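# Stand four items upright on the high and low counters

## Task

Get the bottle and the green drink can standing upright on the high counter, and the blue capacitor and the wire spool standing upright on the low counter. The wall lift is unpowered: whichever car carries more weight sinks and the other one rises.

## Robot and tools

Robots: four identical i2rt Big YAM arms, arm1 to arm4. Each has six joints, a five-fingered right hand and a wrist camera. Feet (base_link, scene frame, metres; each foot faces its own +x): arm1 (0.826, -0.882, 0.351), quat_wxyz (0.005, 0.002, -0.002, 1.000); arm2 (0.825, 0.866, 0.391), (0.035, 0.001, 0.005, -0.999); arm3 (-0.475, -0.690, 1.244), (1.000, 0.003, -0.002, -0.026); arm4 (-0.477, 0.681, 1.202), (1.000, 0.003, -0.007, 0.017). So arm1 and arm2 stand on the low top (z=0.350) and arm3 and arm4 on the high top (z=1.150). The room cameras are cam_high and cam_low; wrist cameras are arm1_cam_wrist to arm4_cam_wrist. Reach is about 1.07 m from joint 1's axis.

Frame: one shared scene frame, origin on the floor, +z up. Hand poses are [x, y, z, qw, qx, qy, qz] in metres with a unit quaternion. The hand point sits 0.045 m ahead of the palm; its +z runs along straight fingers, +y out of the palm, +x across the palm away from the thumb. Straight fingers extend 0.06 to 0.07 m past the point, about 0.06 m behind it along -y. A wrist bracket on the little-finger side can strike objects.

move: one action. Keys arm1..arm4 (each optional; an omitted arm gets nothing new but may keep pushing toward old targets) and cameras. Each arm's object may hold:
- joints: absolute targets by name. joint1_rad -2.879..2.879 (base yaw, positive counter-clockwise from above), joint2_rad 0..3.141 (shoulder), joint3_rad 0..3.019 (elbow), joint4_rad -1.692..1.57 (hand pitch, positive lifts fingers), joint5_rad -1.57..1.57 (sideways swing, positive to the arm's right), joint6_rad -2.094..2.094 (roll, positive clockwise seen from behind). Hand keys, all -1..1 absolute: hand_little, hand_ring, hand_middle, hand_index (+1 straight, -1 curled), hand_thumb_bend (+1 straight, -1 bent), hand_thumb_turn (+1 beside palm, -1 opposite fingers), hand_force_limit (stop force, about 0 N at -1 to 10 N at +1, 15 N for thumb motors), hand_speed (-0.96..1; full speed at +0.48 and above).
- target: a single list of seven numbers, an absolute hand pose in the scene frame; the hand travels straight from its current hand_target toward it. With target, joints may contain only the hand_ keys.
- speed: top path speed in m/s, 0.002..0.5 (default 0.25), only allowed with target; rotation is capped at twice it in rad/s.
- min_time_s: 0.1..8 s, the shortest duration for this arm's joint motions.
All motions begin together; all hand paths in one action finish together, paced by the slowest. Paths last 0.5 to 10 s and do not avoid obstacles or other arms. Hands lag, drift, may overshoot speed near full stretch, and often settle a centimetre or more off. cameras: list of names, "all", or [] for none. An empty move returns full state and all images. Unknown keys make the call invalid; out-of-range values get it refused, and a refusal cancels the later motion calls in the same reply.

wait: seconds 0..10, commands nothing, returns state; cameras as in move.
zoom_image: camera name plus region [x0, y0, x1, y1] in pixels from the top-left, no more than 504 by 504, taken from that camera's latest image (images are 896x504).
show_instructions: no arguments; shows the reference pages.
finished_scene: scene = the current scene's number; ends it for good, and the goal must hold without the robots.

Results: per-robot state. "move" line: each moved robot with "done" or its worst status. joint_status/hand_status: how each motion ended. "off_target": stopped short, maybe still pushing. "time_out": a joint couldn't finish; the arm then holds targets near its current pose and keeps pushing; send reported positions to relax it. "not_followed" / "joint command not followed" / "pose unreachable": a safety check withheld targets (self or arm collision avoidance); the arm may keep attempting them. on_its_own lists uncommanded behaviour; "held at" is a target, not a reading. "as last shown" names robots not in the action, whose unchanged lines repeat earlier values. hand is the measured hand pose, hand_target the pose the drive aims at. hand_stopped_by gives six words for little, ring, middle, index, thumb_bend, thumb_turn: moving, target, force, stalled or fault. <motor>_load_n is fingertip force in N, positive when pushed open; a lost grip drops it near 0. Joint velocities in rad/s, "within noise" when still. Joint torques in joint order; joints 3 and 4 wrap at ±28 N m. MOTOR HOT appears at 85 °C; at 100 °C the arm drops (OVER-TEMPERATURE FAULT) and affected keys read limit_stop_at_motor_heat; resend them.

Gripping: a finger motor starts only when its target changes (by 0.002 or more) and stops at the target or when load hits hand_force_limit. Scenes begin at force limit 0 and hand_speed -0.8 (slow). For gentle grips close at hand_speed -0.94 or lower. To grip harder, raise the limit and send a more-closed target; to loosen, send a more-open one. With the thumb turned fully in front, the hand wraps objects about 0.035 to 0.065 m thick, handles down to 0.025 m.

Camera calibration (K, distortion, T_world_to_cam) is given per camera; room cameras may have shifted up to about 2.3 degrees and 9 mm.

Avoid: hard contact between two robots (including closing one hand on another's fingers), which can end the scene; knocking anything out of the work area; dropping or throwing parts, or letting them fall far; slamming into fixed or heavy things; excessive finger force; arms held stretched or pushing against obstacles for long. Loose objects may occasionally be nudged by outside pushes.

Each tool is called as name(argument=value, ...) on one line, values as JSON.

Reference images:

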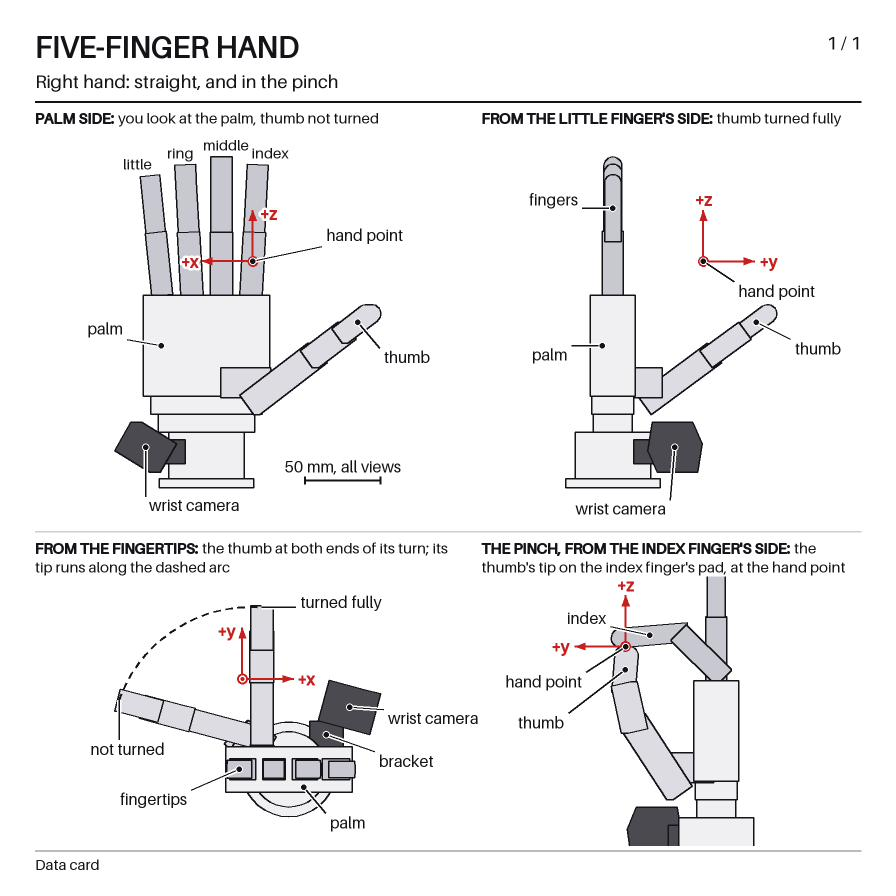

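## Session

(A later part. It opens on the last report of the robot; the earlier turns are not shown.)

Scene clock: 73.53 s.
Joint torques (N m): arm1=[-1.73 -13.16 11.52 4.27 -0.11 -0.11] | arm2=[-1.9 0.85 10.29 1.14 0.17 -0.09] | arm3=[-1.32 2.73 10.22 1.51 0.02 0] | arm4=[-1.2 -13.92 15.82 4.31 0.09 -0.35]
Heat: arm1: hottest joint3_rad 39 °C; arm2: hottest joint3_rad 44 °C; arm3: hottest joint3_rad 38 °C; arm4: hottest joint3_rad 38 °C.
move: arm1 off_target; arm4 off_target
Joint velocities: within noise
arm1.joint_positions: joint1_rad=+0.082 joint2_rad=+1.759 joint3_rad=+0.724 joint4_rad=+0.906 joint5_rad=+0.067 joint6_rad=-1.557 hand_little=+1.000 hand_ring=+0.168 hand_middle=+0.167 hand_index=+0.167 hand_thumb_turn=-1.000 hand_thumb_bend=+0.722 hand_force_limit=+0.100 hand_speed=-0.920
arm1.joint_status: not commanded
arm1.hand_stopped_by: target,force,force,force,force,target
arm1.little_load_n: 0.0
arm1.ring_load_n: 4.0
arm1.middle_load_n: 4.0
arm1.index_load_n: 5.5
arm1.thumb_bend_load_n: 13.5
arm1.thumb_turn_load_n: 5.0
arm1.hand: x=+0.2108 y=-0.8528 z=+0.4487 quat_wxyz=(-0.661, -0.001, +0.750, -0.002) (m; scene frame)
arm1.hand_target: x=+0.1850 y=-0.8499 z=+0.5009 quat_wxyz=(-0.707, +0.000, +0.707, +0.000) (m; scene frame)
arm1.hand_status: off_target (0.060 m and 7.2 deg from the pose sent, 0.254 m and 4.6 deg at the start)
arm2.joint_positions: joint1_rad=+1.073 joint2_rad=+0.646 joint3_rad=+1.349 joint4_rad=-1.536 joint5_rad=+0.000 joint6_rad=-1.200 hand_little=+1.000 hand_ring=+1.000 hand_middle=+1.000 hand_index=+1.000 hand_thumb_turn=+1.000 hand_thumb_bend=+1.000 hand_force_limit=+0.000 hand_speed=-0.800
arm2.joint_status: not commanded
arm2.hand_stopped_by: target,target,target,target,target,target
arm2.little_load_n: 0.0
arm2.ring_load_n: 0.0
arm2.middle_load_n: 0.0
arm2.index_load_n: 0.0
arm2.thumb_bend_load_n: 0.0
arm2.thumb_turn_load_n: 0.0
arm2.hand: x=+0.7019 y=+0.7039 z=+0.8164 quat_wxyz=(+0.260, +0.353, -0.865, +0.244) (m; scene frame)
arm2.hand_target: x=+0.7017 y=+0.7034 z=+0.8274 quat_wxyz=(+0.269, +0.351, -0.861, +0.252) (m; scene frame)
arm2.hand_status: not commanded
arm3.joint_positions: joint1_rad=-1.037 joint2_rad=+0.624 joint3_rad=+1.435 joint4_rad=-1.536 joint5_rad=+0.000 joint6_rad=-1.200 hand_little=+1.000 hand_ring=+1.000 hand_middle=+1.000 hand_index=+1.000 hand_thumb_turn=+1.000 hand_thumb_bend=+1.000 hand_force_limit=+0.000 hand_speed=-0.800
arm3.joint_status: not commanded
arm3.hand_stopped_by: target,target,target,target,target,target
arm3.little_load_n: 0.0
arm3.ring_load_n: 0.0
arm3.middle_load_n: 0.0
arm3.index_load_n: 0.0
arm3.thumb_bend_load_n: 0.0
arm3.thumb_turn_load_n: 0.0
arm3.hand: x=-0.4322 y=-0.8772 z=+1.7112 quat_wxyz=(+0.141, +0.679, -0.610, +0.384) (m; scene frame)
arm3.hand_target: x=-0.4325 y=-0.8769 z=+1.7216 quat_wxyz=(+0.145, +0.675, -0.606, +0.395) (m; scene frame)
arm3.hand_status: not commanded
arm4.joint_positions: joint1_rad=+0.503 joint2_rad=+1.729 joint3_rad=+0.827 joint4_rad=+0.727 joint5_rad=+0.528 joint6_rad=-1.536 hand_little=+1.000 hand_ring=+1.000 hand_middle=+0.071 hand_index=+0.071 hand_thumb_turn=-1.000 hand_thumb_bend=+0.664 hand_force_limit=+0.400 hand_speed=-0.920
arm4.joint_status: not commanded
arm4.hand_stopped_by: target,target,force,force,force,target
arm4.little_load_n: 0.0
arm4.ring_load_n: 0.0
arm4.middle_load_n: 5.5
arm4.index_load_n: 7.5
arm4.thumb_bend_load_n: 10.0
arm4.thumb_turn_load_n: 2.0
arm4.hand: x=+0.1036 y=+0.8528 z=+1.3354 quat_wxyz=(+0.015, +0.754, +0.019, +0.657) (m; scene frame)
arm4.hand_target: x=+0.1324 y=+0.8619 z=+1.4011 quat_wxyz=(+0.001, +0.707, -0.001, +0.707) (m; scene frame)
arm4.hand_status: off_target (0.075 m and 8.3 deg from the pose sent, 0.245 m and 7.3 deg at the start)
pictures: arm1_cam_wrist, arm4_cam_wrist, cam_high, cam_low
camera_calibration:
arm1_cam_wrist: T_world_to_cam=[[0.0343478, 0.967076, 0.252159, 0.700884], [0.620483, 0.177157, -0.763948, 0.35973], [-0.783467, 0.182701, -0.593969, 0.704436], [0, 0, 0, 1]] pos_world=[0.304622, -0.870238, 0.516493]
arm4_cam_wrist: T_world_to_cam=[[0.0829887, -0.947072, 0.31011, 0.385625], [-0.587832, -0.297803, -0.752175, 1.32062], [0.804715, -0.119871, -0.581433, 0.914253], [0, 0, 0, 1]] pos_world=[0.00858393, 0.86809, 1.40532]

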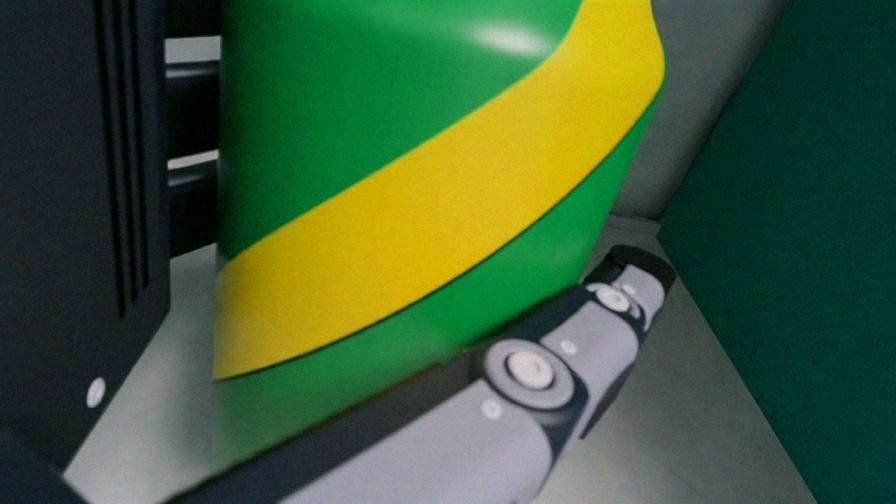

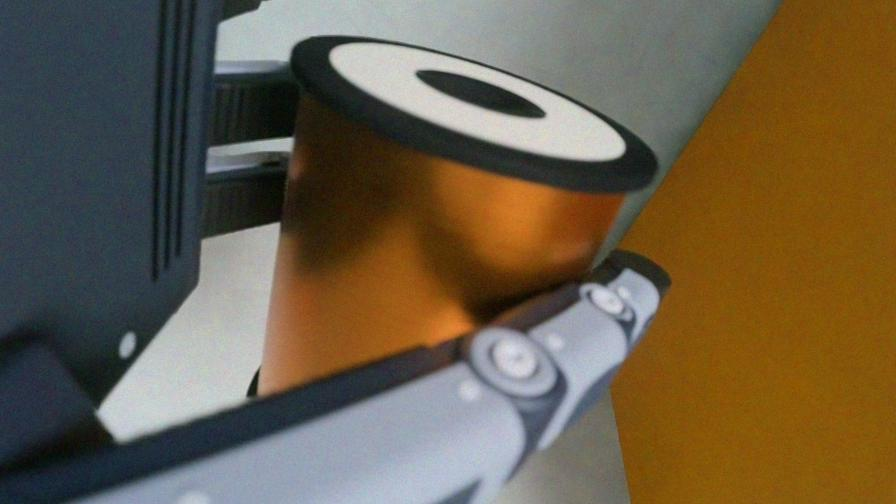

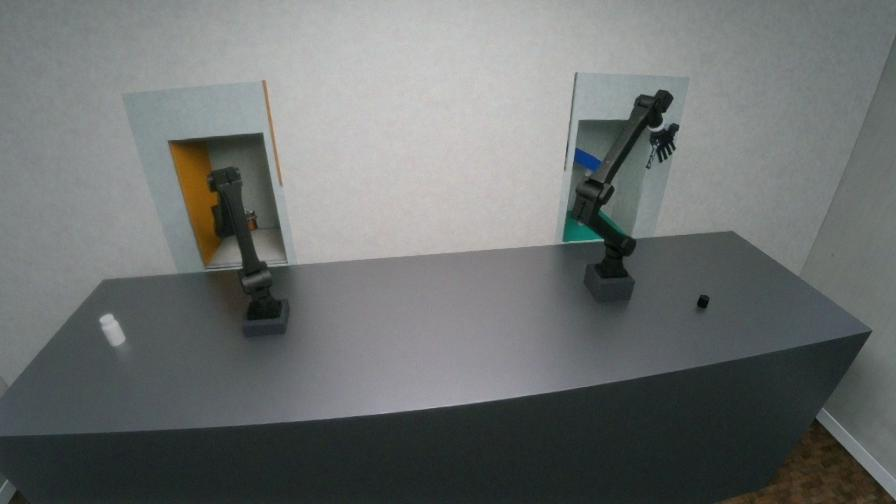

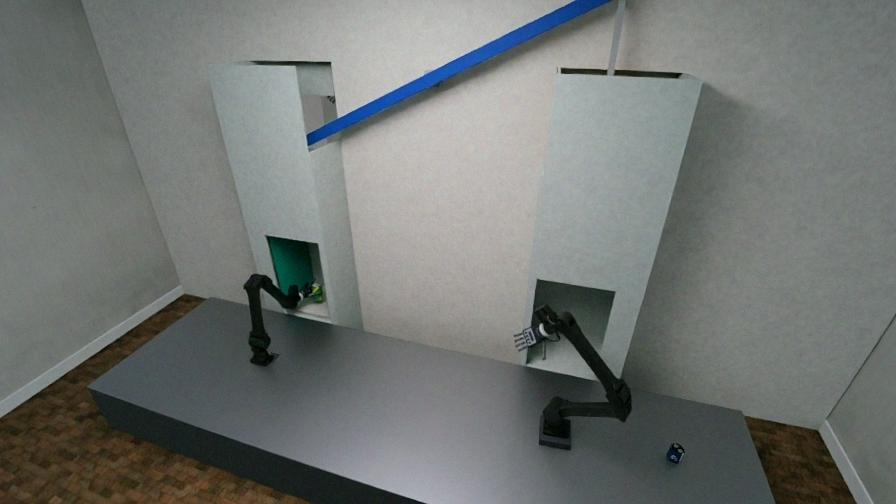

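move(arm1={"target": [0.148, -0.845, 0.47, -0.7488, 0, 0.6626, 0], "speed": 0.1}, arm4={"target": [0.2, 0.872, 1.33, 0, 0.656, 0, 0.7547], "speed": 0.1}, cameras=["arm1_cam_wrist", "arm4_cam_wrist", "cam_high", "cam_low"])

Scene clock: 76.40 s.
Joint torques (N m): arm1=[-1.67 -15.27 9.99 4.19 -0.16 -0.17] | arm2=[-1.85 0.91 10.26 1.1 0.17 -0.09] | arm3=[-1.26 2.55 10.22 1.54 0.02 0] | arm4=[-1.61 -17.9 13 4.41 -0.08 -0.36]
Heat: arm1: hottest joint3_rad 39 °C; arm2: hottest joint3_rad 44 °C; arm3: hottest joint3_rad 39 °C; arm4: hottest joint3_rad 38 °C.
move: arm1 off_target; arm4 off_target
Joint velocities: within noise
arm1.joint_positions: joint1_rad=+0.068 joint2_rad=+1.978 joint3_rad=+0.814 joint4_rad=+1.162 joint5_rad=+0.054 joint6_rad=-1.557 hand_little=+1.000 hand_ring=+0.168 hand_middle=+0.167 hand_index=+0.167 hand_thumb_turn=-1.000 hand_thumb_bend=+0.722 hand_force_limit=+0.100 hand_speed=-0.920
arm1.joint_status: not commanded
arm1.hand_stopped_by: target,force,force,force,force,target
arm1.little_load_n: 0.0
arm1.ring_load_n: 4.0
arm1.middle_load_n: 4.0
arm1.index_load_n: 5.5
arm1.thumb_bend_load_n: 13.5
arm1.thumb_turn_load_n: 5.0
arm1.hand: x=+0.1736 y=-0.8486 z=+0.4210 quat_wxyz=(-0.707, +0.003, +0.707, -0.005) (m; scene frame)
arm1.hand_target: x=+0.1522 y=-0.8449 z=+0.4704 quat_wxyz=(-0.749, +0.000, +0.663, +0.001) (m; scene frame)
arm1.hand_status: off_target (0.055 m and 7.0 deg from the pose sent, 0.067 m and 14.2 deg at the start)
arm2, arm3: as last shown
arm4.joint_positions: joint1_rad=+0.462 joint2_rad=+2.078 joint3_rad=+0.977 joint4_rad=+1.086 joint5_rad=+0.484 joint6_rad=-1.603 hand_little=+1.000 hand_ring=+1.000 hand_middle=+0.071 hand_index=+0.071 hand_thumb_turn=-1.000 hand_thumb_bend=+0.664 hand_force_limit=+0.400 hand_speed=-0.920
arm4.joint_status: not commanded
arm4.hand_stopped_by: target,target,force,force,force,target
arm4.little_load_n: 0.0
arm4.ring_load_n: 0.0
arm4.middle_load_n: 5.5
arm4.index_load_n: 7.0
arm4.thumb_bend_load_n: 10.5
arm4.thumb_turn_load_n: 1.5
arm4.hand: x=+0.1680 y=+0.8648 z=+1.2678 quat_wxyz=(+0.008, +0.706, +0.016, +0.708) (m; scene frame)
arm4.hand_target: x=+0.1938 y=+0.8695 z=+1.3306 quat_wxyz=(+0.001, +0.657, -0.001, +0.754) (m; scene frame)
arm4.hand_status: off_target (0.070 m and 8.2 deg from the pose sent, 0.098 m and 16.1 deg at the start)
pictures: arm1_cam_wrist, arm4_cam_wrist, cam_high, cam_low
camera_calibration:
arm1_cam_wrist: T_world_to_cam=[[0.0662498, 0.969223, 0.237102, 0.707701], [0.519339, 0.169406, -0.837609, 0.402797], [-0.851996, 0.178628, -0.492133, 0.623592], [0, 0, 0, 1]] pos_world=[0.275224, -0.865547, 0.476479]
arm4_cam_wrist: T_world_to_cam=[[0.0475282, -0.951385, 0.304316, 0.429569], [-0.475792, -0.28944, -0.83057, 1.38449], [0.878273, -0.105316, -0.466418, 0.653819], [0, 0, 0, 1]] pos_world=[0.0640794, 0.878268, 1.32414]

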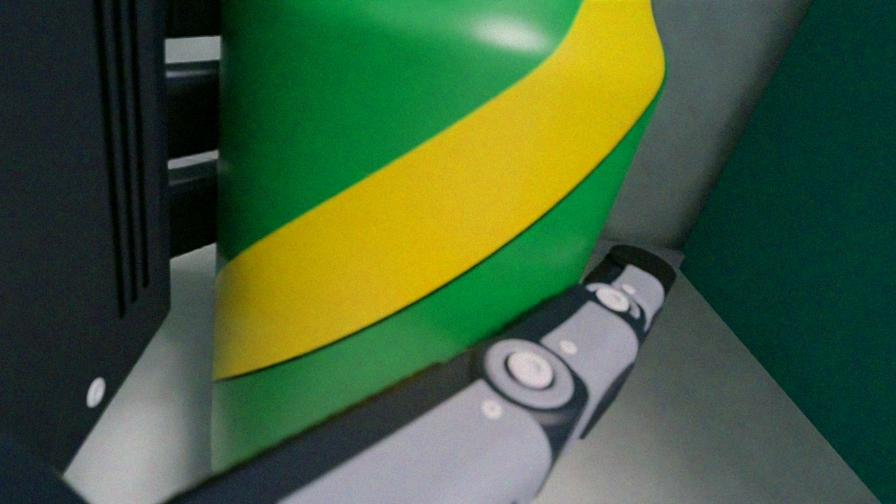

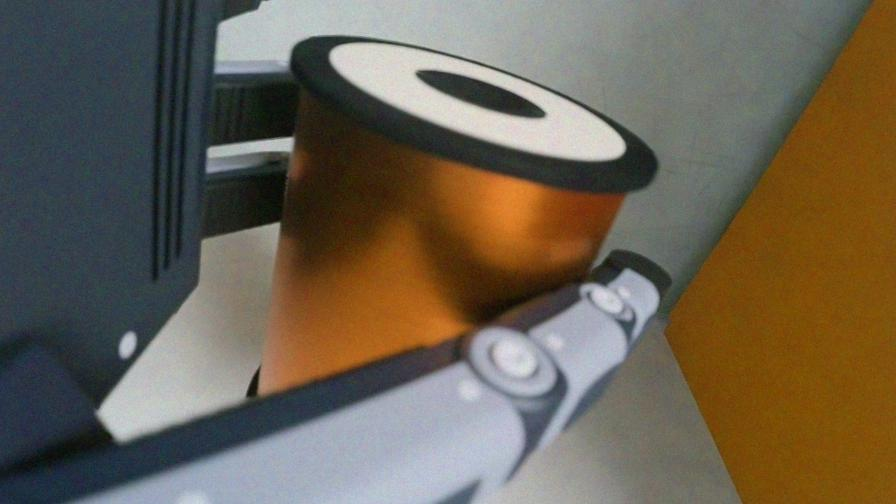

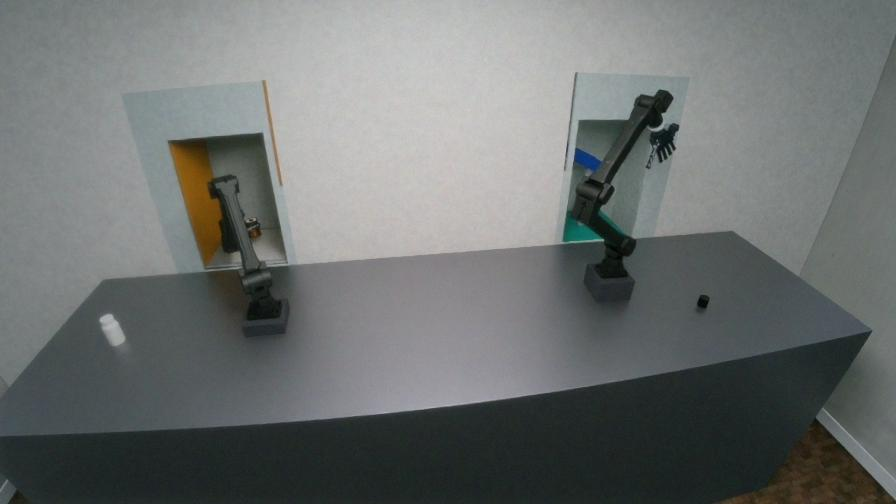

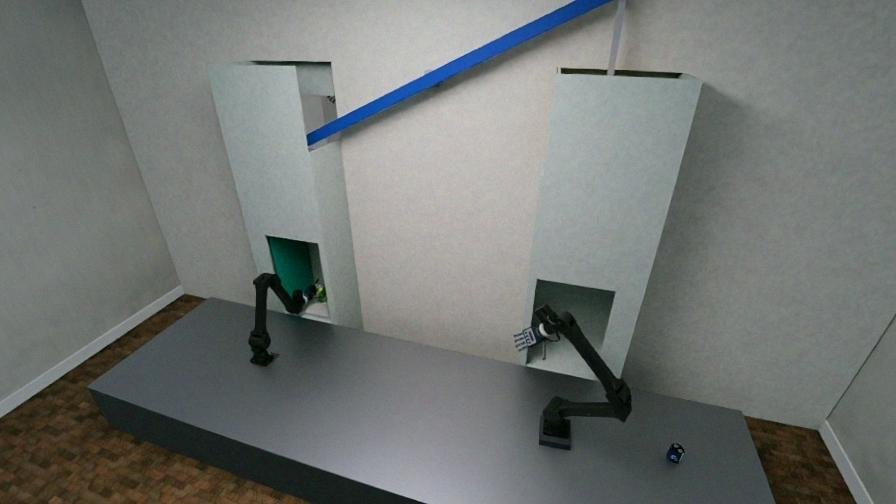

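move(arm1={"target": [0.148, -0.845, 0.453, -0.7488, 0, 0.6626, 0], "speed": 0.05}, cameras=["arm1_cam_wrist"])

move(arm1={"target": [0.148, -0.845, 0.443, -0.7488, 0, 0.6626, 0], "speed": 0.05}, cameras=["arm1_cam_wrist", "cam_low"])

Scene clock: 77.90 s.
Joint torques (N m): arm1=[-1.73 -15.62 9.46 4.25 -0.15 -0.17] | arm2=[-1.85 0.79 10.24 1.1 0.18 -0.08] | arm3=[-1.14 2.55 10.21 1.55 0.03 0.01] | arm4=[-1.38 -18.02 13.01 4.42 -0.1 -0.4]
Heat: arm1: hottest joint3_rad 39 °C; arm2: hottest joint3_rad 44 °C; arm3: hottest joint3_rad 39 °C; arm4: hottest joint3_rad 39 °C.
move: arm1 off_target
Joint velocities: within noise
arm1.joint_positions: joint1_rad=+0.068 joint2_rad=+2.026 joint3_rad=+0.820 joint4_rad=+1.205 joint5_rad=+0.054 joint6_rad=-1.557 hand_little=+1.000 hand_ring=+0.168 hand_middle=+0.167 hand_index=+0.167 hand_thumb_turn=-1.000 hand_thumb_bend=+0.722 hand_force_limit=+0.100 hand_speed=-0.920
arm1.joint_status: not commanded
arm1.hand_stopped_by: target,force,force,force,force,target
arm1.little_load_n: -0.5
arm1.ring_load_n: 4.0
arm1.middle_load_n: 4.0
arm1.index_load_n: 5.5
arm1.thumb_bend_load_n: 13.5
arm1.thumb_turn_load_n: 5.0
arm1.hand: x=+0.1732 y=-0.8486 z=+0.4046 quat_wxyz=(-0.708, +0.003, +0.707, -0.005) (m; scene frame)
arm1.hand_target: x=+0.1519 y=-0.8448 z=+0.4535 quat_wxyz=(-0.749, +0.000, +0.663, +0.001) (m; scene frame)
arm1.hand_status: off_target (0.055 m and 6.9 deg from the pose sent, 0.041 m and 6.9 deg at the start)
arm2, arm3, arm4: as last shown
arm2.middle_load_n: 0.5
arm3.little_load_n: -0.5
arm4.index_load_n: 7.5
arm4.thumb_turn_load_n: 2.0
pictures: arm1_cam_wrist
camera_calibration:
arm1_cam_wrist: T_world_to_cam=[[0.066467, 0.969243, 0.236962, 0.711558], [0.51872, 0.169307, -0.838013, 0.389385], [-0.852357, 0.178617, -0.491512, 0.615001], [0, 0, 0, 1]] pos_world=[0.274924, -0.865447, 0.459977]

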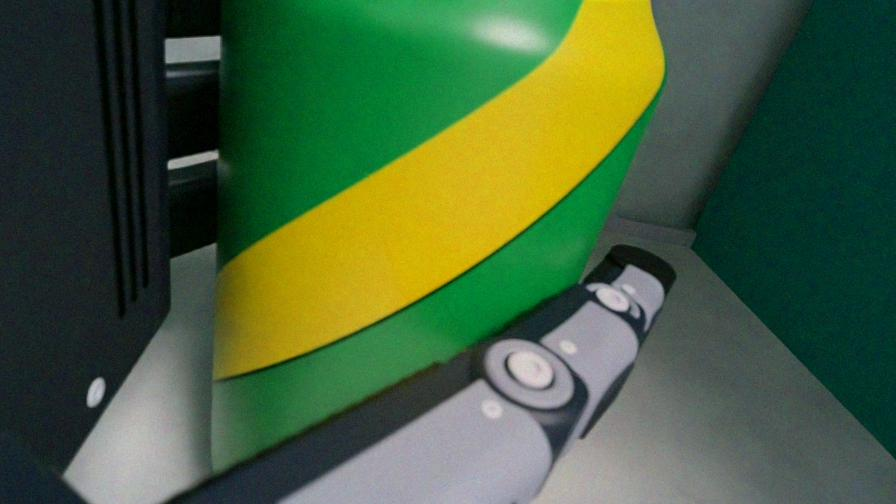

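Scene clock: 78.87 s.
Joint torques (N m): arm1=[-1.61 -15.21 9.18 4.18 -0.16 -0.16] | arm2=[-1.85 1.08 10.28 1.18 0.17 -0.08] | arm3=[-1.14 2.49 10.19 1.5 0.02 0] | arm4=[-1.44 -17.55 13.03 4.36 -0.08 -0.37]
Heat: arm1: hottest joint3_rad 39 °C; arm2: hottest joint3_rad 44 °C; arm3: hottest joint3_rad 39 °C; arm4: hottest joint3_rad 39 °C.
move: arm1 off_target
Joint velocities: within noise
arm1.joint_positions: joint1_rad=+0.068 joint2_rad=+2.047 joint3_rad=+0.826 joint4_rad=+1.229 joint5_rad=+0.054 joint6_rad=-1.557 hand_little=+1.000 hand_ring=+0.168 hand_middle=+0.167 hand_index=+0.167 hand_thumb_turn=-1.000 hand_thumb_bend=+0.722 hand_force_limit=+0.100 hand_speed=-0.920
arm1.joint_status: not commanded
arm1.hand_stopped_by: target,force,force,force,force,target
arm1.little_load_n: 0.0
arm1.ring_load_n: 4.5
arm1.middle_load_n: 4.0
arm1.index_load_n: 5.5
arm1.thumb_bend_load_n: 13.5
arm1.thumb_turn_load_n: 4.5
arm1.hand: x=+0.1718 y=-0.8487 z=+0.4003 quat_wxyz=(-0.711, +0.002, +0.703, -0.005) (m; scene frame)
arm1.hand_target: x=+0.1514 y=-0.8449 z=+0.4435 quat_wxyz=(-0.749, +0.000, +0.663, +0.000) (m; scene frame)
arm1.hand_status: off_target (0.049 m and 6.4 deg from the pose sent, 0.046 m and 6.9 deg at the start)
arm2, arm3, arm4: as last shown
arm2.middle_load_n: 0.0
arm3.little_load_n: 0.0
arm4.thumb_turn_load_n: 1.5
pictures: arm1_cam_wrist, cam_low
camera_calibration:
arm1_cam_wrist: T_world_to_cam=[[0.068339, 0.969296, 0.236208, 0.712829], [0.510641, 0.169414, -0.842938, 0.390041], [-0.857074, 0.178223, -0.483385, 0.608933], [0, 0, 0, 1]] pos_world=[0.274015, -0.865547, 0.454753]

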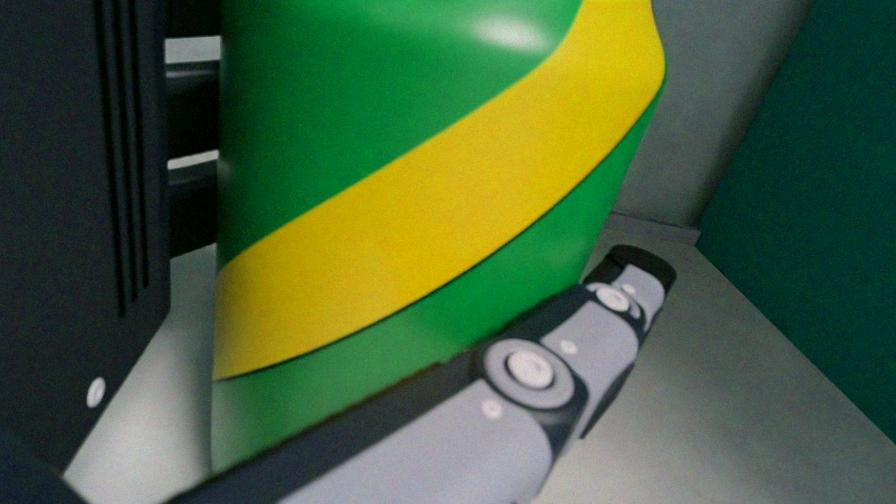

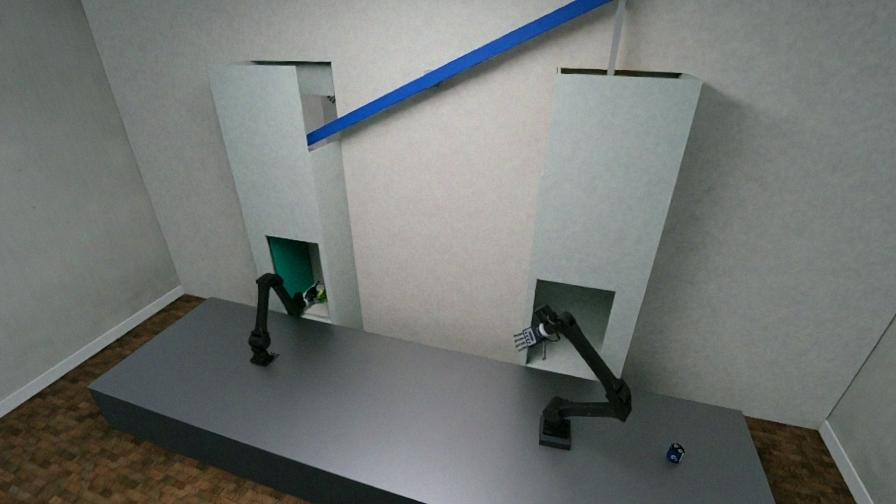

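move(arm1={"target": [0.149, -0.845, 0.435, -0.744, 0, 0.668, 0], "speed": 0.05}, cameras=["arm1_cam_wrist"])

Scene clock: 80.17 s.
Joint torques (N m): arm1=[-1.67 -14.51 8.91 3.86 -0.16 -0.15] | arm2=[-1.85 0.79 10.29 1.14 0.18 -0.07] | arm3=[-1.08 2.43 10.19 1.51 0.02 0] | arm4=[-1.44 -17.79 13.04 4.48 -0.08 -0.38]
Heat: arm1: hottest joint3_rad 39 °C; arm2: hottest joint3_rad 44 °C; arm3: hottest joint3_rad 39 °C; arm4: hottest joint3_rad 39 °C.
move: arm1 off_target
Joint velocities: within noise
arm1.joint_positions: joint1_rad=+0.068 joint2_rad=+2.052 joint3_rad=+0.830 joint4_rad=+1.233 joint5_rad=+0.054 joint6_rad=-1.557 hand_little=+1.000 hand_ring=+0.168 hand_middle=+0.167 hand_index=+0.167 hand_thumb_turn=-1.000 hand_thumb_bend=+0.722 hand_force_limit=+0.100 hand_speed=-0.920
arm1.joint_status: not commanded
arm1.hand_stopped_by: target,force,force,force,force,target
arm1.little_load_n: 0.0
arm1.ring_load_n: 4.5
arm1.middle_load_n: 4.0
arm1.index_load_n: 5.0
arm1.thumb_bend_load_n: 13.5
arm1.thumb_turn_load_n: 4.0
arm1.hand: x=+0.1706 y=-0.8487 z=+0.3998 quat_wxyz=(-0.712, +0.002, +0.702, -0.005) (m; scene frame)
arm1.hand_target: x=+0.1517 y=-0.8449 z=+0.4354 quat_wxyz=(-0.744, +0.000, +0.668, +0.000) (m; scene frame)
arm1.hand_status: off_target (0.041 m and 5.4 deg from the pose sent, 0.042 m and 5.6 deg at the start)
arm2, arm3, arm4: as last shown
arm2.little_load_n: 0.5
pictures: arm1_cam_wrist
camera_calibration:
arm1_cam_wrist: T_world_to_cam=[[0.0689155, 0.969337, 0.235874, 0.7131], [0.508428, 0.169301, -0.844297, 0.391132], [-0.858342, 0.17811, -0.481171, 0.60689], [0, 0, 0, 1]] pos_world=[0.272913, -0.865547, 0.454047]

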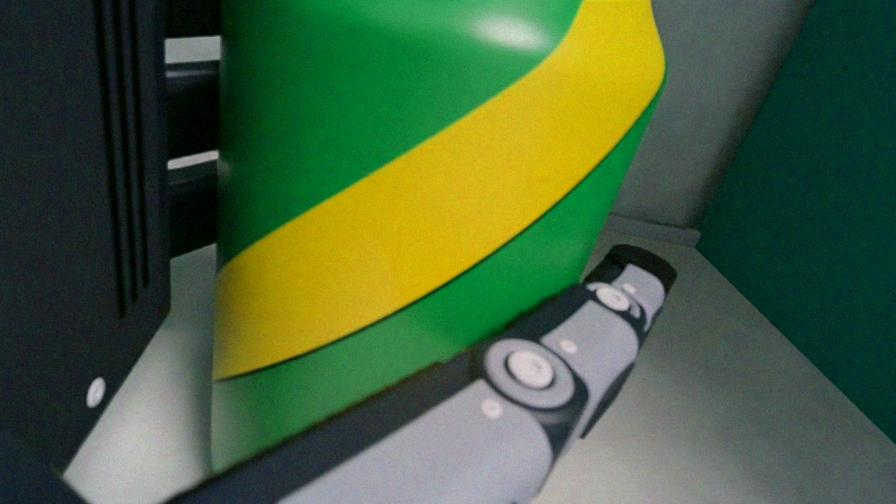

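move(arm1={"joints": {"hand_index": 0.4, "hand_middle": 0.4, "hand_ring": 0.4, "hand_thumb_bend": 1.0, "hand_speed": -0.85}}, cameras=["arm1_cam_wrist"])

move(arm1={"joints": {"hand_index": 1.0, "hand_middle": 1.0, "hand_ring": 1.0, "hand_speed": -0.6}}, cameras=["arm1_cam_wrist", "cam_low"])

Scene clock: 82.37 s.
Joint torques (N m): arm1=[-1.49 -14.86 7.5 3.11 -0.1 -0.11] | arm2=[-1.96 0.91 10.26 1.16 0.17 -0.08] | arm3=[-1.26 2.43 10.21 1.52 0.01 0.01] | arm4=[-1.32 -17.67 13.11 4.44 -0.08 -0.41]
Heat: arm1: hottest joint3_rad 39 °C; arm2: hottest joint3_rad 44 °C; arm3: hottest joint3_rad 39 °C; arm4: hottest joint3_rad 40 °C.
move: arm1 done
Joint velocities: within noise
arm1.joint_positions: joint1_rad=+0.067 joint2_rad=+2.052 joint3_rad=+0.848 joint4_rad=+1.250 joint5_rad=+0.052 joint6_rad=-1.562 hand_little=+1.000 hand_ring=+0.400 hand_middle=+0.400 hand_index=+0.400 hand_thumb_turn=-1.000 hand_thumb_bend=+1.000 hand_force_limit=+0.100 hand_speed=-0.850
arm1.joint_status: all done
arm1.hand_stopped_by: target,target,target,target,target,target
arm1.little_load_n: 0.0
arm1.ring_load_n: 0.0
arm1.middle_load_n: 0.0
arm1.index_load_n: 0.0
arm1.thumb_bend_load_n: 0.0
arm1.thumb_turn_load_n: 0.0
arm1.hand: x=+0.1630 y=-0.8492 z=+0.4123 quat_wxyz=(-0.725, +0.001, +0.689, -0.004) (m; scene frame)
arm1.hand_target: x=+0.1516 y=-0.8451 z=+0.4356 quat_wxyz=(-0.744, +0.000, +0.668, +0.000) (m; scene frame)
arm1.hand_status: not commanded
arm2, arm3, arm4: as last shown
arm2.little_load_n: 0.0
pictures: arm1_cam_wrist
camera_calibration:
arm1_cam_wrist: T_world_to_cam=[[0.0760187, 0.968759, 0.236065, 0.70945], [0.477241, 0.172521, -0.861672, 0.420509], [-0.875479, 0.178163, -0.449216, 0.596124], [0, 0, 0, 1]] pos_world=[0.267278, -0.86604, 0.462653]

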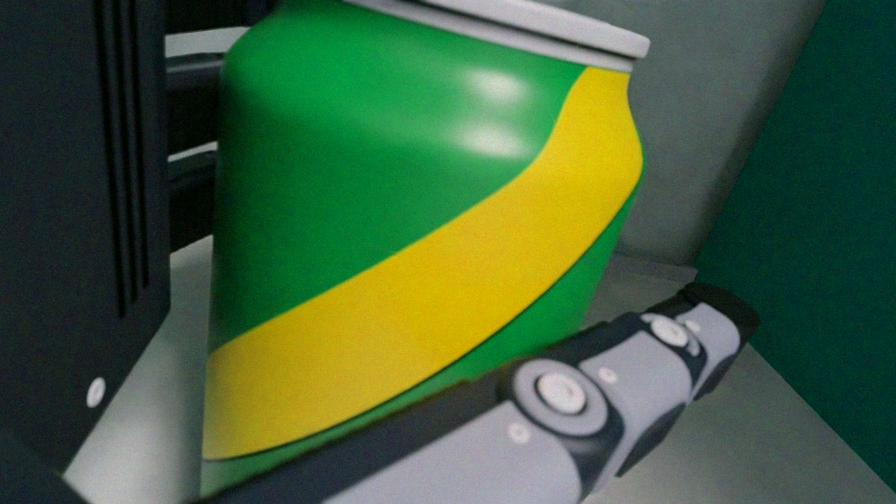

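Scene clock: 83.40 s.
Joint torques (N m): arm1=[-1.61 -14.68 7.45 3.14 -0.08 -0.09] | arm2=[-1.85 0.79 10.25 1.1 0.18 -0.08] | arm3=[-1.44 2.49 10.22 1.55 0.03 0.01] | arm4=[-1.38 -18.08 13.08 4.45 -0.11 -0.38]
Heat: arm1: hottest joint3_rad 39 °C; arm2: hottest joint3_rad 44 °C; arm3: hottest joint3_rad 39 °C; arm4: hottest joint3_rad 40 °C.
move: arm1 done
Joint velocities: within noise
arm1.joint_positions: joint1_rad=+0.067 joint2_rad=+2.052 joint3_rad=+0.848 joint4_rad=+1.250 joint5_rad=+0.052 joint6_rad=-1.563 hand_little=+1.000 hand_ring=+1.000 hand_middle=+1.000 hand_index=+1.000 hand_thumb_turn=-1.000 hand_thumb_bend=+1.000 hand_force_limit=+0.100 hand_speed=-0.600
arm1.joint_status: all done
arm1.hand_stopped_by: target,target,target,target,target,target
arm1.little_load_n: 0.0
arm1.ring_load_n: 0.0
arm1.middle_load_n: 0.0
arm1.index_load_n: 0.0
arm1.thumb_bend_load_n: 0.0
arm1.thumb_turn_load_n: 0.5
arm1.hand: x=+0.1630 y=-0.8492 z=+0.4123 quat_wxyz=(-0.725, +0.001, +0.689, -0.004) (m; scene frame)
arm1.hand_target: x=+0.1516 y=-0.8451 z=+0.4356 quat_wxyz=(-0.744, +0.000, +0.668, +0.000) (m; scene frame)
arm1.hand_status: not commanded
arm2, arm3, arm4: as last shown
arm4.middle_load_n: 5.0
arm4.index_load_n: 7.0
arm4.thumb_turn_load_n: 2.0
pictures: arm1_cam_wrist, cam_low
camera_calibration:
arm1_cam_wrist: T_world_to_cam=[[0.0760534, 0.968564, 0.236854, 0.708882], [0.477277, 0.173199, -0.861515, 0.421099], [-0.875455, 0.178566, -0.449101, 0.596458], [0, 0, 0, 1]] pos_world=[0.267278, -0.866039, 0.462752]

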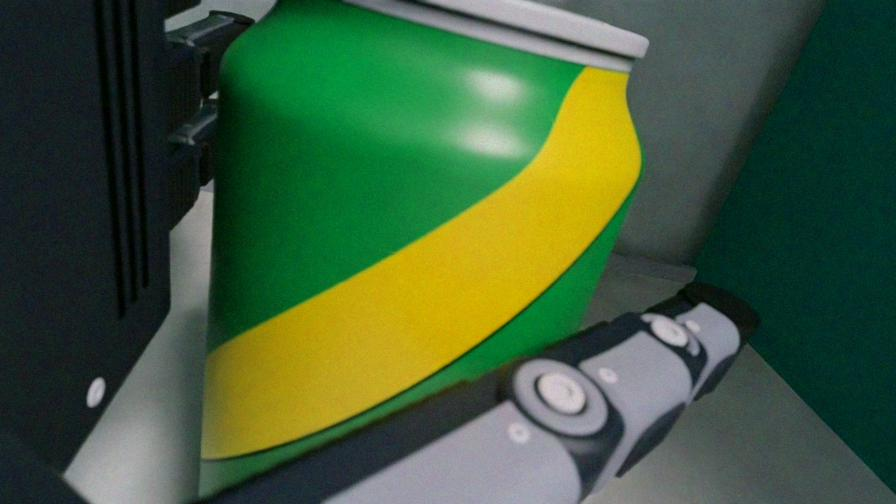

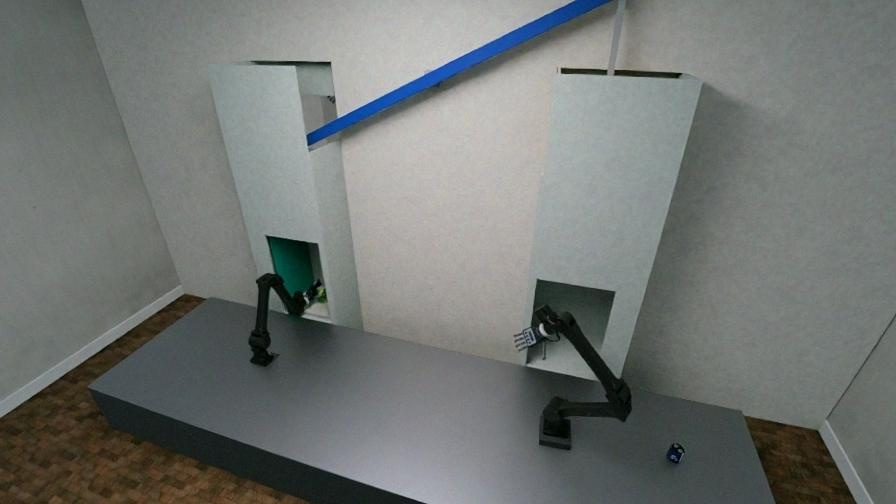

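move(arm1={"target": [0.33, -0.848, 0.428, -0.73, 0, 0.684, 0], "speed": 0.12}, cameras=["arm1_cam_wrist", "cam_low"])

Scene clock: 85.90 s.
Joint torques (N m): arm1=[-0.26 -10.4 2.29 3.11 0.16 -0.09] | arm2=[-2.02 0.91 10.29 1.13 0.18 -0.08] | arm3=[-1.14 2.49 10.19 1.54 0.03 0.01] | arm4=[-1.32 -17.85 13.14 4.49 -0.09 -0.41]
Heat: arm1: hottest joint3_rad 38 °C; arm2: hottest joint3_rad 44 °C; arm3: hottest joint3_rad 39 °C; arm4: hottest joint3_rad 41 °C.
move: arm1 off_target
Joint velocities: within noise
arm1.joint_positions: joint1_rad=+0.091 joint2_rad=+1.889 joint3_rad=+0.382 joint4_rad=+1.537 joint5_rad=+0.085 joint6_rad=-1.563 hand_little=+1.000 hand_ring=+1.000 hand_middle=+1.000 hand_index=+1.000 hand_thumb_turn=-1.000 hand_thumb_bend=+1.000 hand_force_limit=+0.100 hand_speed=-0.600
arm1.joint_status: not commanded
arm1.hand_stopped_by: target,target,target,target,target,target
arm1.little_load_n: 0.0
arm1.ring_load_n: -0.5
arm1.middle_load_n: 0.0
arm1.index_load_n: 0.0
arm1.thumb_bend_load_n: 0.0
arm1.thumb_turn_load_n: 0.0
arm1.hand: x=+0.3295 y=-0.8450 z=+0.4165 quat_wxyz=(-0.719, +0.004, +0.695, -0.001) (m; scene frame)
arm1.hand_target: x=+0.3300 y=-0.8479 z=+0.4278 quat_wxyz=(-0.729, +0.000, +0.685, +0.000) (m; scene frame)
arm1.hand_status: off_target (0.012 m and 1.9 deg from the pose sent, 0.168 m and 1.0 deg at the start; a joint's target at an end of its range on 19 of 64 steps)
arm2, arm3, arm4: as last shown
arm3.thumb_bend_load_n: -0.5
arm4.middle_load_n: 5.5
arm4.thumb_turn_load_n: 1.5
pictures: arm1_cam_wrist, cam_low
camera_calibration:
arm1_cam_wrist: T_world_to_cam=[[0.0812163, 0.967854, 0.238039, 0.688417], [0.493613, 0.168424, -0.853217, 0.331646], [-0.865881, 0.186794, -0.464067, 0.753336], [0, 0, 0, 1]] pos_world=[0.432684, -0.862863, 0.468695]

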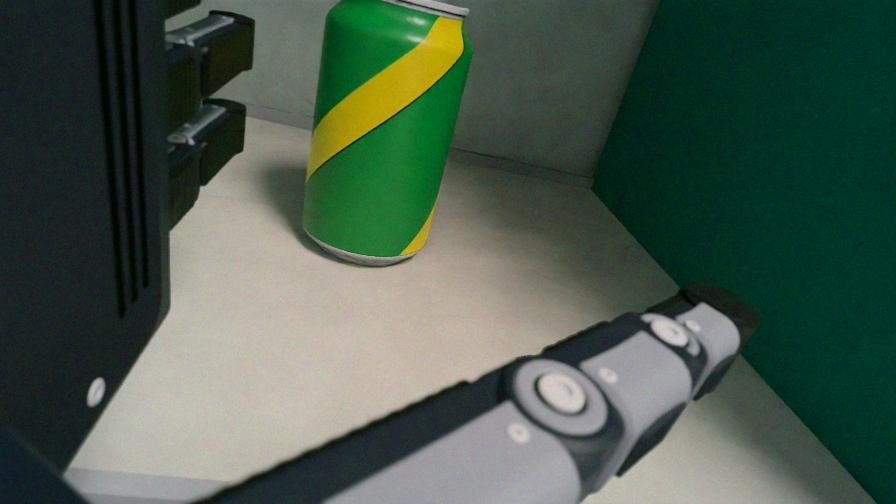

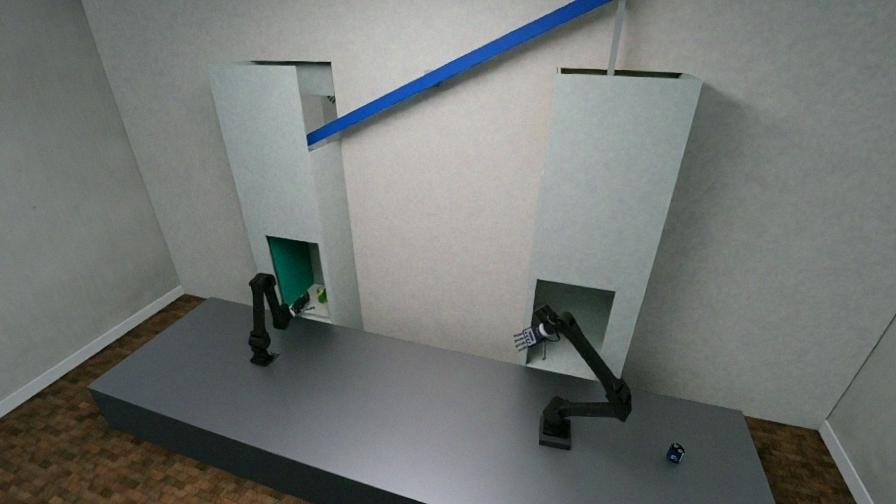

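move(arm1={"joints": {"joint2_rad": 0.5, "joint3_rad": 0.3, "joint4_rad": 0.2}}, arm4={"target": [0.2, 0.872, 1.275, 0, 0.656, 0, 0.7547], "speed": 0.08}, cameras=["arm4_cam_wrist", "cam_high"])

move(arm1={"joints": {"joint1_rad": 0.9, "joint2_rad": 0.644, "joint3_rad": 1.2, "joint4_rad": -1.4, "joint5_rad": 0.0}}, cameras=["arm4_cam_wrist", "cam_low"])

Scene clock: 88.53 s.
Joint torques (N m): arm1=[-0.26 0.15 9.85 2.03 0.14 -0.09] | arm2=[-1.85 1.03 10.28 1.17 0.19 -0.07] | arm3=[-1.38 2.55 10.18 1.54 0.01 0] | arm4=[-1.38 -18.67 11.38 4.42 -0.1 -0.38]
Heat: arm1: hottest joint3_rad 38 °C; arm2: hottest joint3_rad 44 °C; arm3: hottest joint3_rad 39 °C; arm4: hottest joint3_rad 41 °C.
move: arm1 done; arm4 off_target
Joint velocities: within noise
arm1.joint_positions: joint1_rad=+0.091 joint2_rad=+0.505 joint3_rad=+0.300 joint4_rad=+0.207 joint5_rad=+0.085 joint6_rad=-1.563 hand_little=+1.000 hand_ring=+1.000 hand_middle=+1.000 hand_index=+1.000 hand_thumb_turn=-1.000 hand_thumb_bend=+1.000 hand_force_limit=+0.100 hand_speed=-0.600
arm1.joint_status: all done
arm1.hand_stopped_by: target,target,target,target,target,target
arm1.little_load_n: 0.0
arm1.ring_load_n: 0.0
arm1.middle_load_n: 0.0
arm1.index_load_n: 0.0
arm1.thumb_bend_load_n: 0.5
arm1.thumb_turn_load_n: 0.5
arm1.hand: x=+0.4624 y=-0.8352 z=+0.6168 quat_wxyz=(-0.709, +0.003, +0.705, +0.000) (m; scene frame)
arm1.hand_target: x=+0.4631 y=-0.8370 z=+0.6173 quat_wxyz=(-0.708, -0.002, +0.706, +0.002) (m; scene frame)
arm1.hand_status: not commanded
arm2.joint_positions: joint1_rad=+1.073 joint2_rad=+0.646 joint3_rad=+1.349 joint4_rad=-1.536 joint5_rad=+0.000 joint6_rad=-1.200 hand_little=+1.000 hand_ring=+1.000 hand_middle=+1.000 hand_index=+1.000 hand_thumb_turn=+1.000 hand_thumb_bend=+1.000 hand_force_limit=+0.000 hand_speed=-0.800
arm2.joint_status: not commanded
arm2.hand_stopped_by: target,target,target,target,target,target
arm2.little_load_n: 0.0
arm2.ring_load_n: 0.0
arm2.middle_load_n: 0.0
arm2.index_load_n: 0.0
arm2.thumb_bend_load_n: 0.0
arm2.thumb_turn_load_n: 0.0
arm2.hand: x=+0.7019 y=+0.7039 z=+0.8164 quat_wxyz=(+0.260, +0.353, -0.865, +0.244) (m; scene frame)
arm2.hand_target: x=+0.7017 y=+0.7034 z=+0.8274 quat_wxyz=(+0.269, +0.351, -0.861, +0.252) (m; scene frame)
arm2.hand_status: not commanded
arm3.joint_positions: joint1_rad=-1.037 joint2_rad=+0.624 joint3_rad=+1.435 joint4_rad=-1.536 joint5_rad=+0.000 joint6_rad=-1.200 hand_little=+1.000 hand_ring=+1.000 hand_middle=+1.000 hand_index=+1.000 hand_thumb_turn=+1.000 hand_thumb_bend=+1.000 hand_force_limit=+0.000 hand_speed=-0.800
arm3.joint_status: not commanded
arm3.hand_stopped_by: target,target,target,target,target,target
arm3.little_load_n: 0.0
arm3.ring_load_n: 0.0
arm3.middle_load_n: 0.0
arm3.index_load_n: 0.0
arm3.thumb_bend_load_n: 0.0
arm3.thumb_turn_load_n: 0.0
arm3.hand: x=-0.4322 y=-0.8772 z=+1.7112 quat_wxyz=(+0.141, +0.679, -0.610, +0.384) (m; scene frame)
arm3.hand_target: x=-0.4325 y=-0.8769 z=+1.7216 quat_wxyz=(+0.145, +0.675, -0.606, +0.395) (m; scene frame)
arm3.hand_status: not commanded
arm4.joint_positions: joint1_rad=+0.462 joint2_rad=+2.210 joint3_rad=+1.004 joint4_rad=+1.200 joint5_rad=+0.484 joint6_rad=-1.604 hand_little=+1.000 hand_ring=+1.000 hand_middle=+0.071 hand_index=+0.071 hand_thumb_turn=-1.000 hand_thumb_bend=+0.664 hand_force_limit=+0.400 hand_speed=-0.920
arm4.joint_status: not commanded
arm4.hand_stopped_by: target,target,force,force,force,target
arm4.little_load_n: 0.0
arm4.ring_load_n: 0.0
arm4.middle_load_n: 5.5
arm4.index_load_n: 7.0
arm4.thumb_bend_load_n: 10.0
arm4.thumb_turn_load_n: 1.5
arm4.hand: x=+0.1692 y=+0.8654 z=+1.2187 quat_wxyz=(+0.006, +0.704, +0.015, +0.710) (m; scene frame)
arm4.hand_target: x=+0.1949 y=+0.8699 z=+1.2757 quat_wxyz=(+0.001, +0.657, -0.001, +0.754) (m; scene frame)
arm4.hand_status: off_target (0.064 m and 7.7 deg from the pose sent, 0.034 m and 8.2 deg at the start)
pictures: arm4_cam_wrist, cam_high
camera_calibration:
arm4_cam_wrist: T_world_to_cam=[[0.045732, -0.952469, 0.301184, 0.450121], [-0.469559, -0.286612, -0.835086, 1.34652], [0.881716, -0.103234, -0.460348, 0.620054], [0, 0, 0, 1]] pos_world=[0.0649746, 0.878665, 1.27433]

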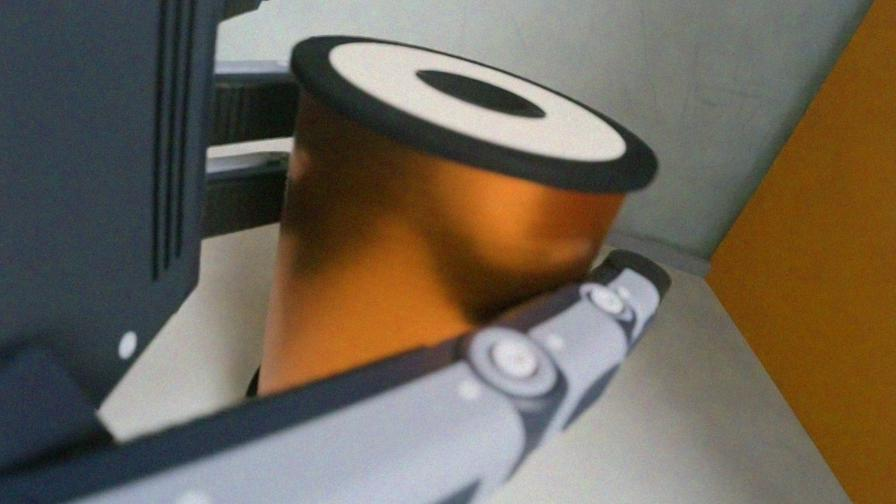

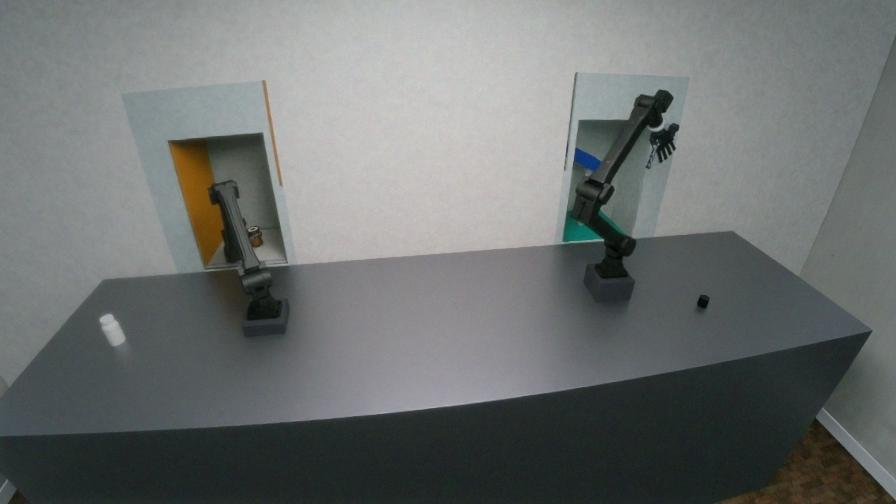

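Scene clock: 90.50 s.
Joint torques (N m): arm1=[-0.21 1.14 13.04 1.58 0.01 -0.08] | arm2=[-1.96 0.91 10.28 1.11 0.17 -0.09] | arm3=[-1.26 2.55 10.24 1.55 0.02 0] | arm4=[-1.38 -18.49 11.44 4.42 -0.1 -0.4]
Heat: arm1: hottest joint3_rad 39 °C; arm2: hottest joint3_rad 44 °C; arm3: hottest joint3_rad 39 °C; arm4: hottest joint3_rad 41 °C.
move: arm1 done
Joint velocities: within noise
arm1.joint_positions: joint1_rad=+0.892 joint2_rad=+0.641 joint3_rad=+1.147 joint4_rad=-1.393 joint5_rad=+0.000 joint6_rad=-1.563 hand_little=+1.000 hand_ring=+1.000 hand_middle=+1.000 hand_index=+1.000 hand_thumb_turn=-1.000 hand_thumb_bend=+1.000 hand_force_limit=+0.100 hand_speed=-0.600
arm1.joint_status: all done
arm1.hand_stopped_by: target,target,target,target,target,target
arm1.little_load_n: 0.0
arm1.ring_load_n: 0.0
arm1.middle_load_n: 0.0
arm1.index_load_n: 0.0
arm1.thumb_bend_load_n: 0.0
arm1.thumb_turn_load_n: 0.0
arm1.hand: x=+0.6295 y=-1.0284 z=+0.7198 quat_wxyz=(-0.303, -0.399, +0.853, -0.142) (m; scene frame)
arm1.hand_target: x=+0.6297 y=-1.0309 z=+0.7438 quat_wxyz=(-0.322, -0.403, +0.843, -0.150) (m; scene frame)
arm1.hand_status: not commanded
arm2, arm3, arm4: as last shown
arm4.thumb_bend_load_n: 10.5
pictures: arm4_cam_wrist, cam_low
camera_calibration:
arm4_cam_wrist: T_world_to_cam=[[0.045732, -0.952469, 0.301184, 0.450121], [-0.469559, -0.286612, -0.835086, 1.34652], [0.881716, -0.103234, -0.460348, 0.620054], [0, 0, 0, 1]] pos_world=[0.0649746, 0.878665, 1.27433]

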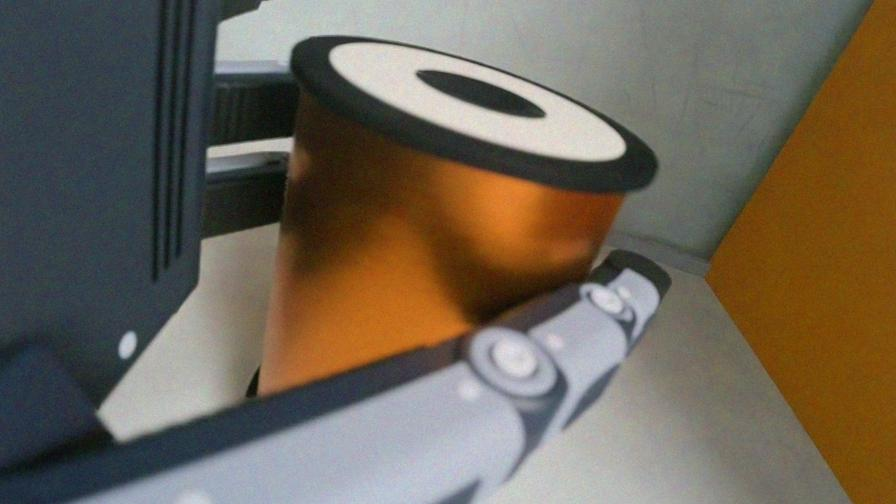

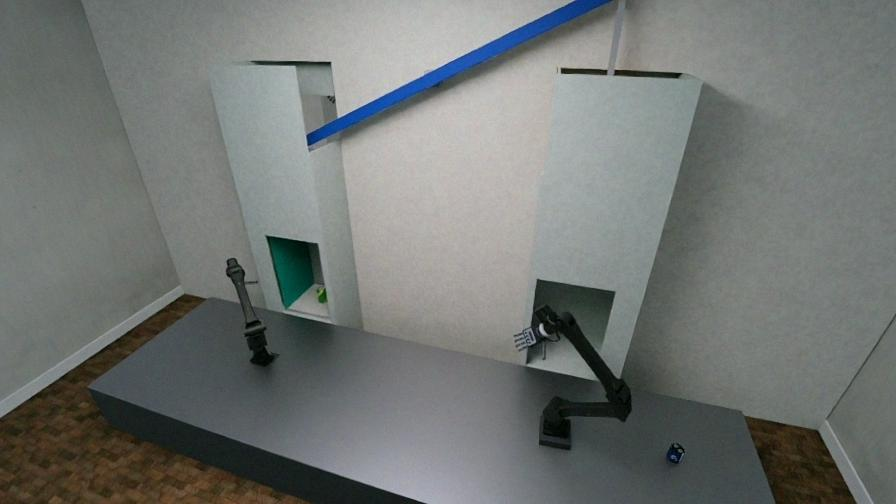

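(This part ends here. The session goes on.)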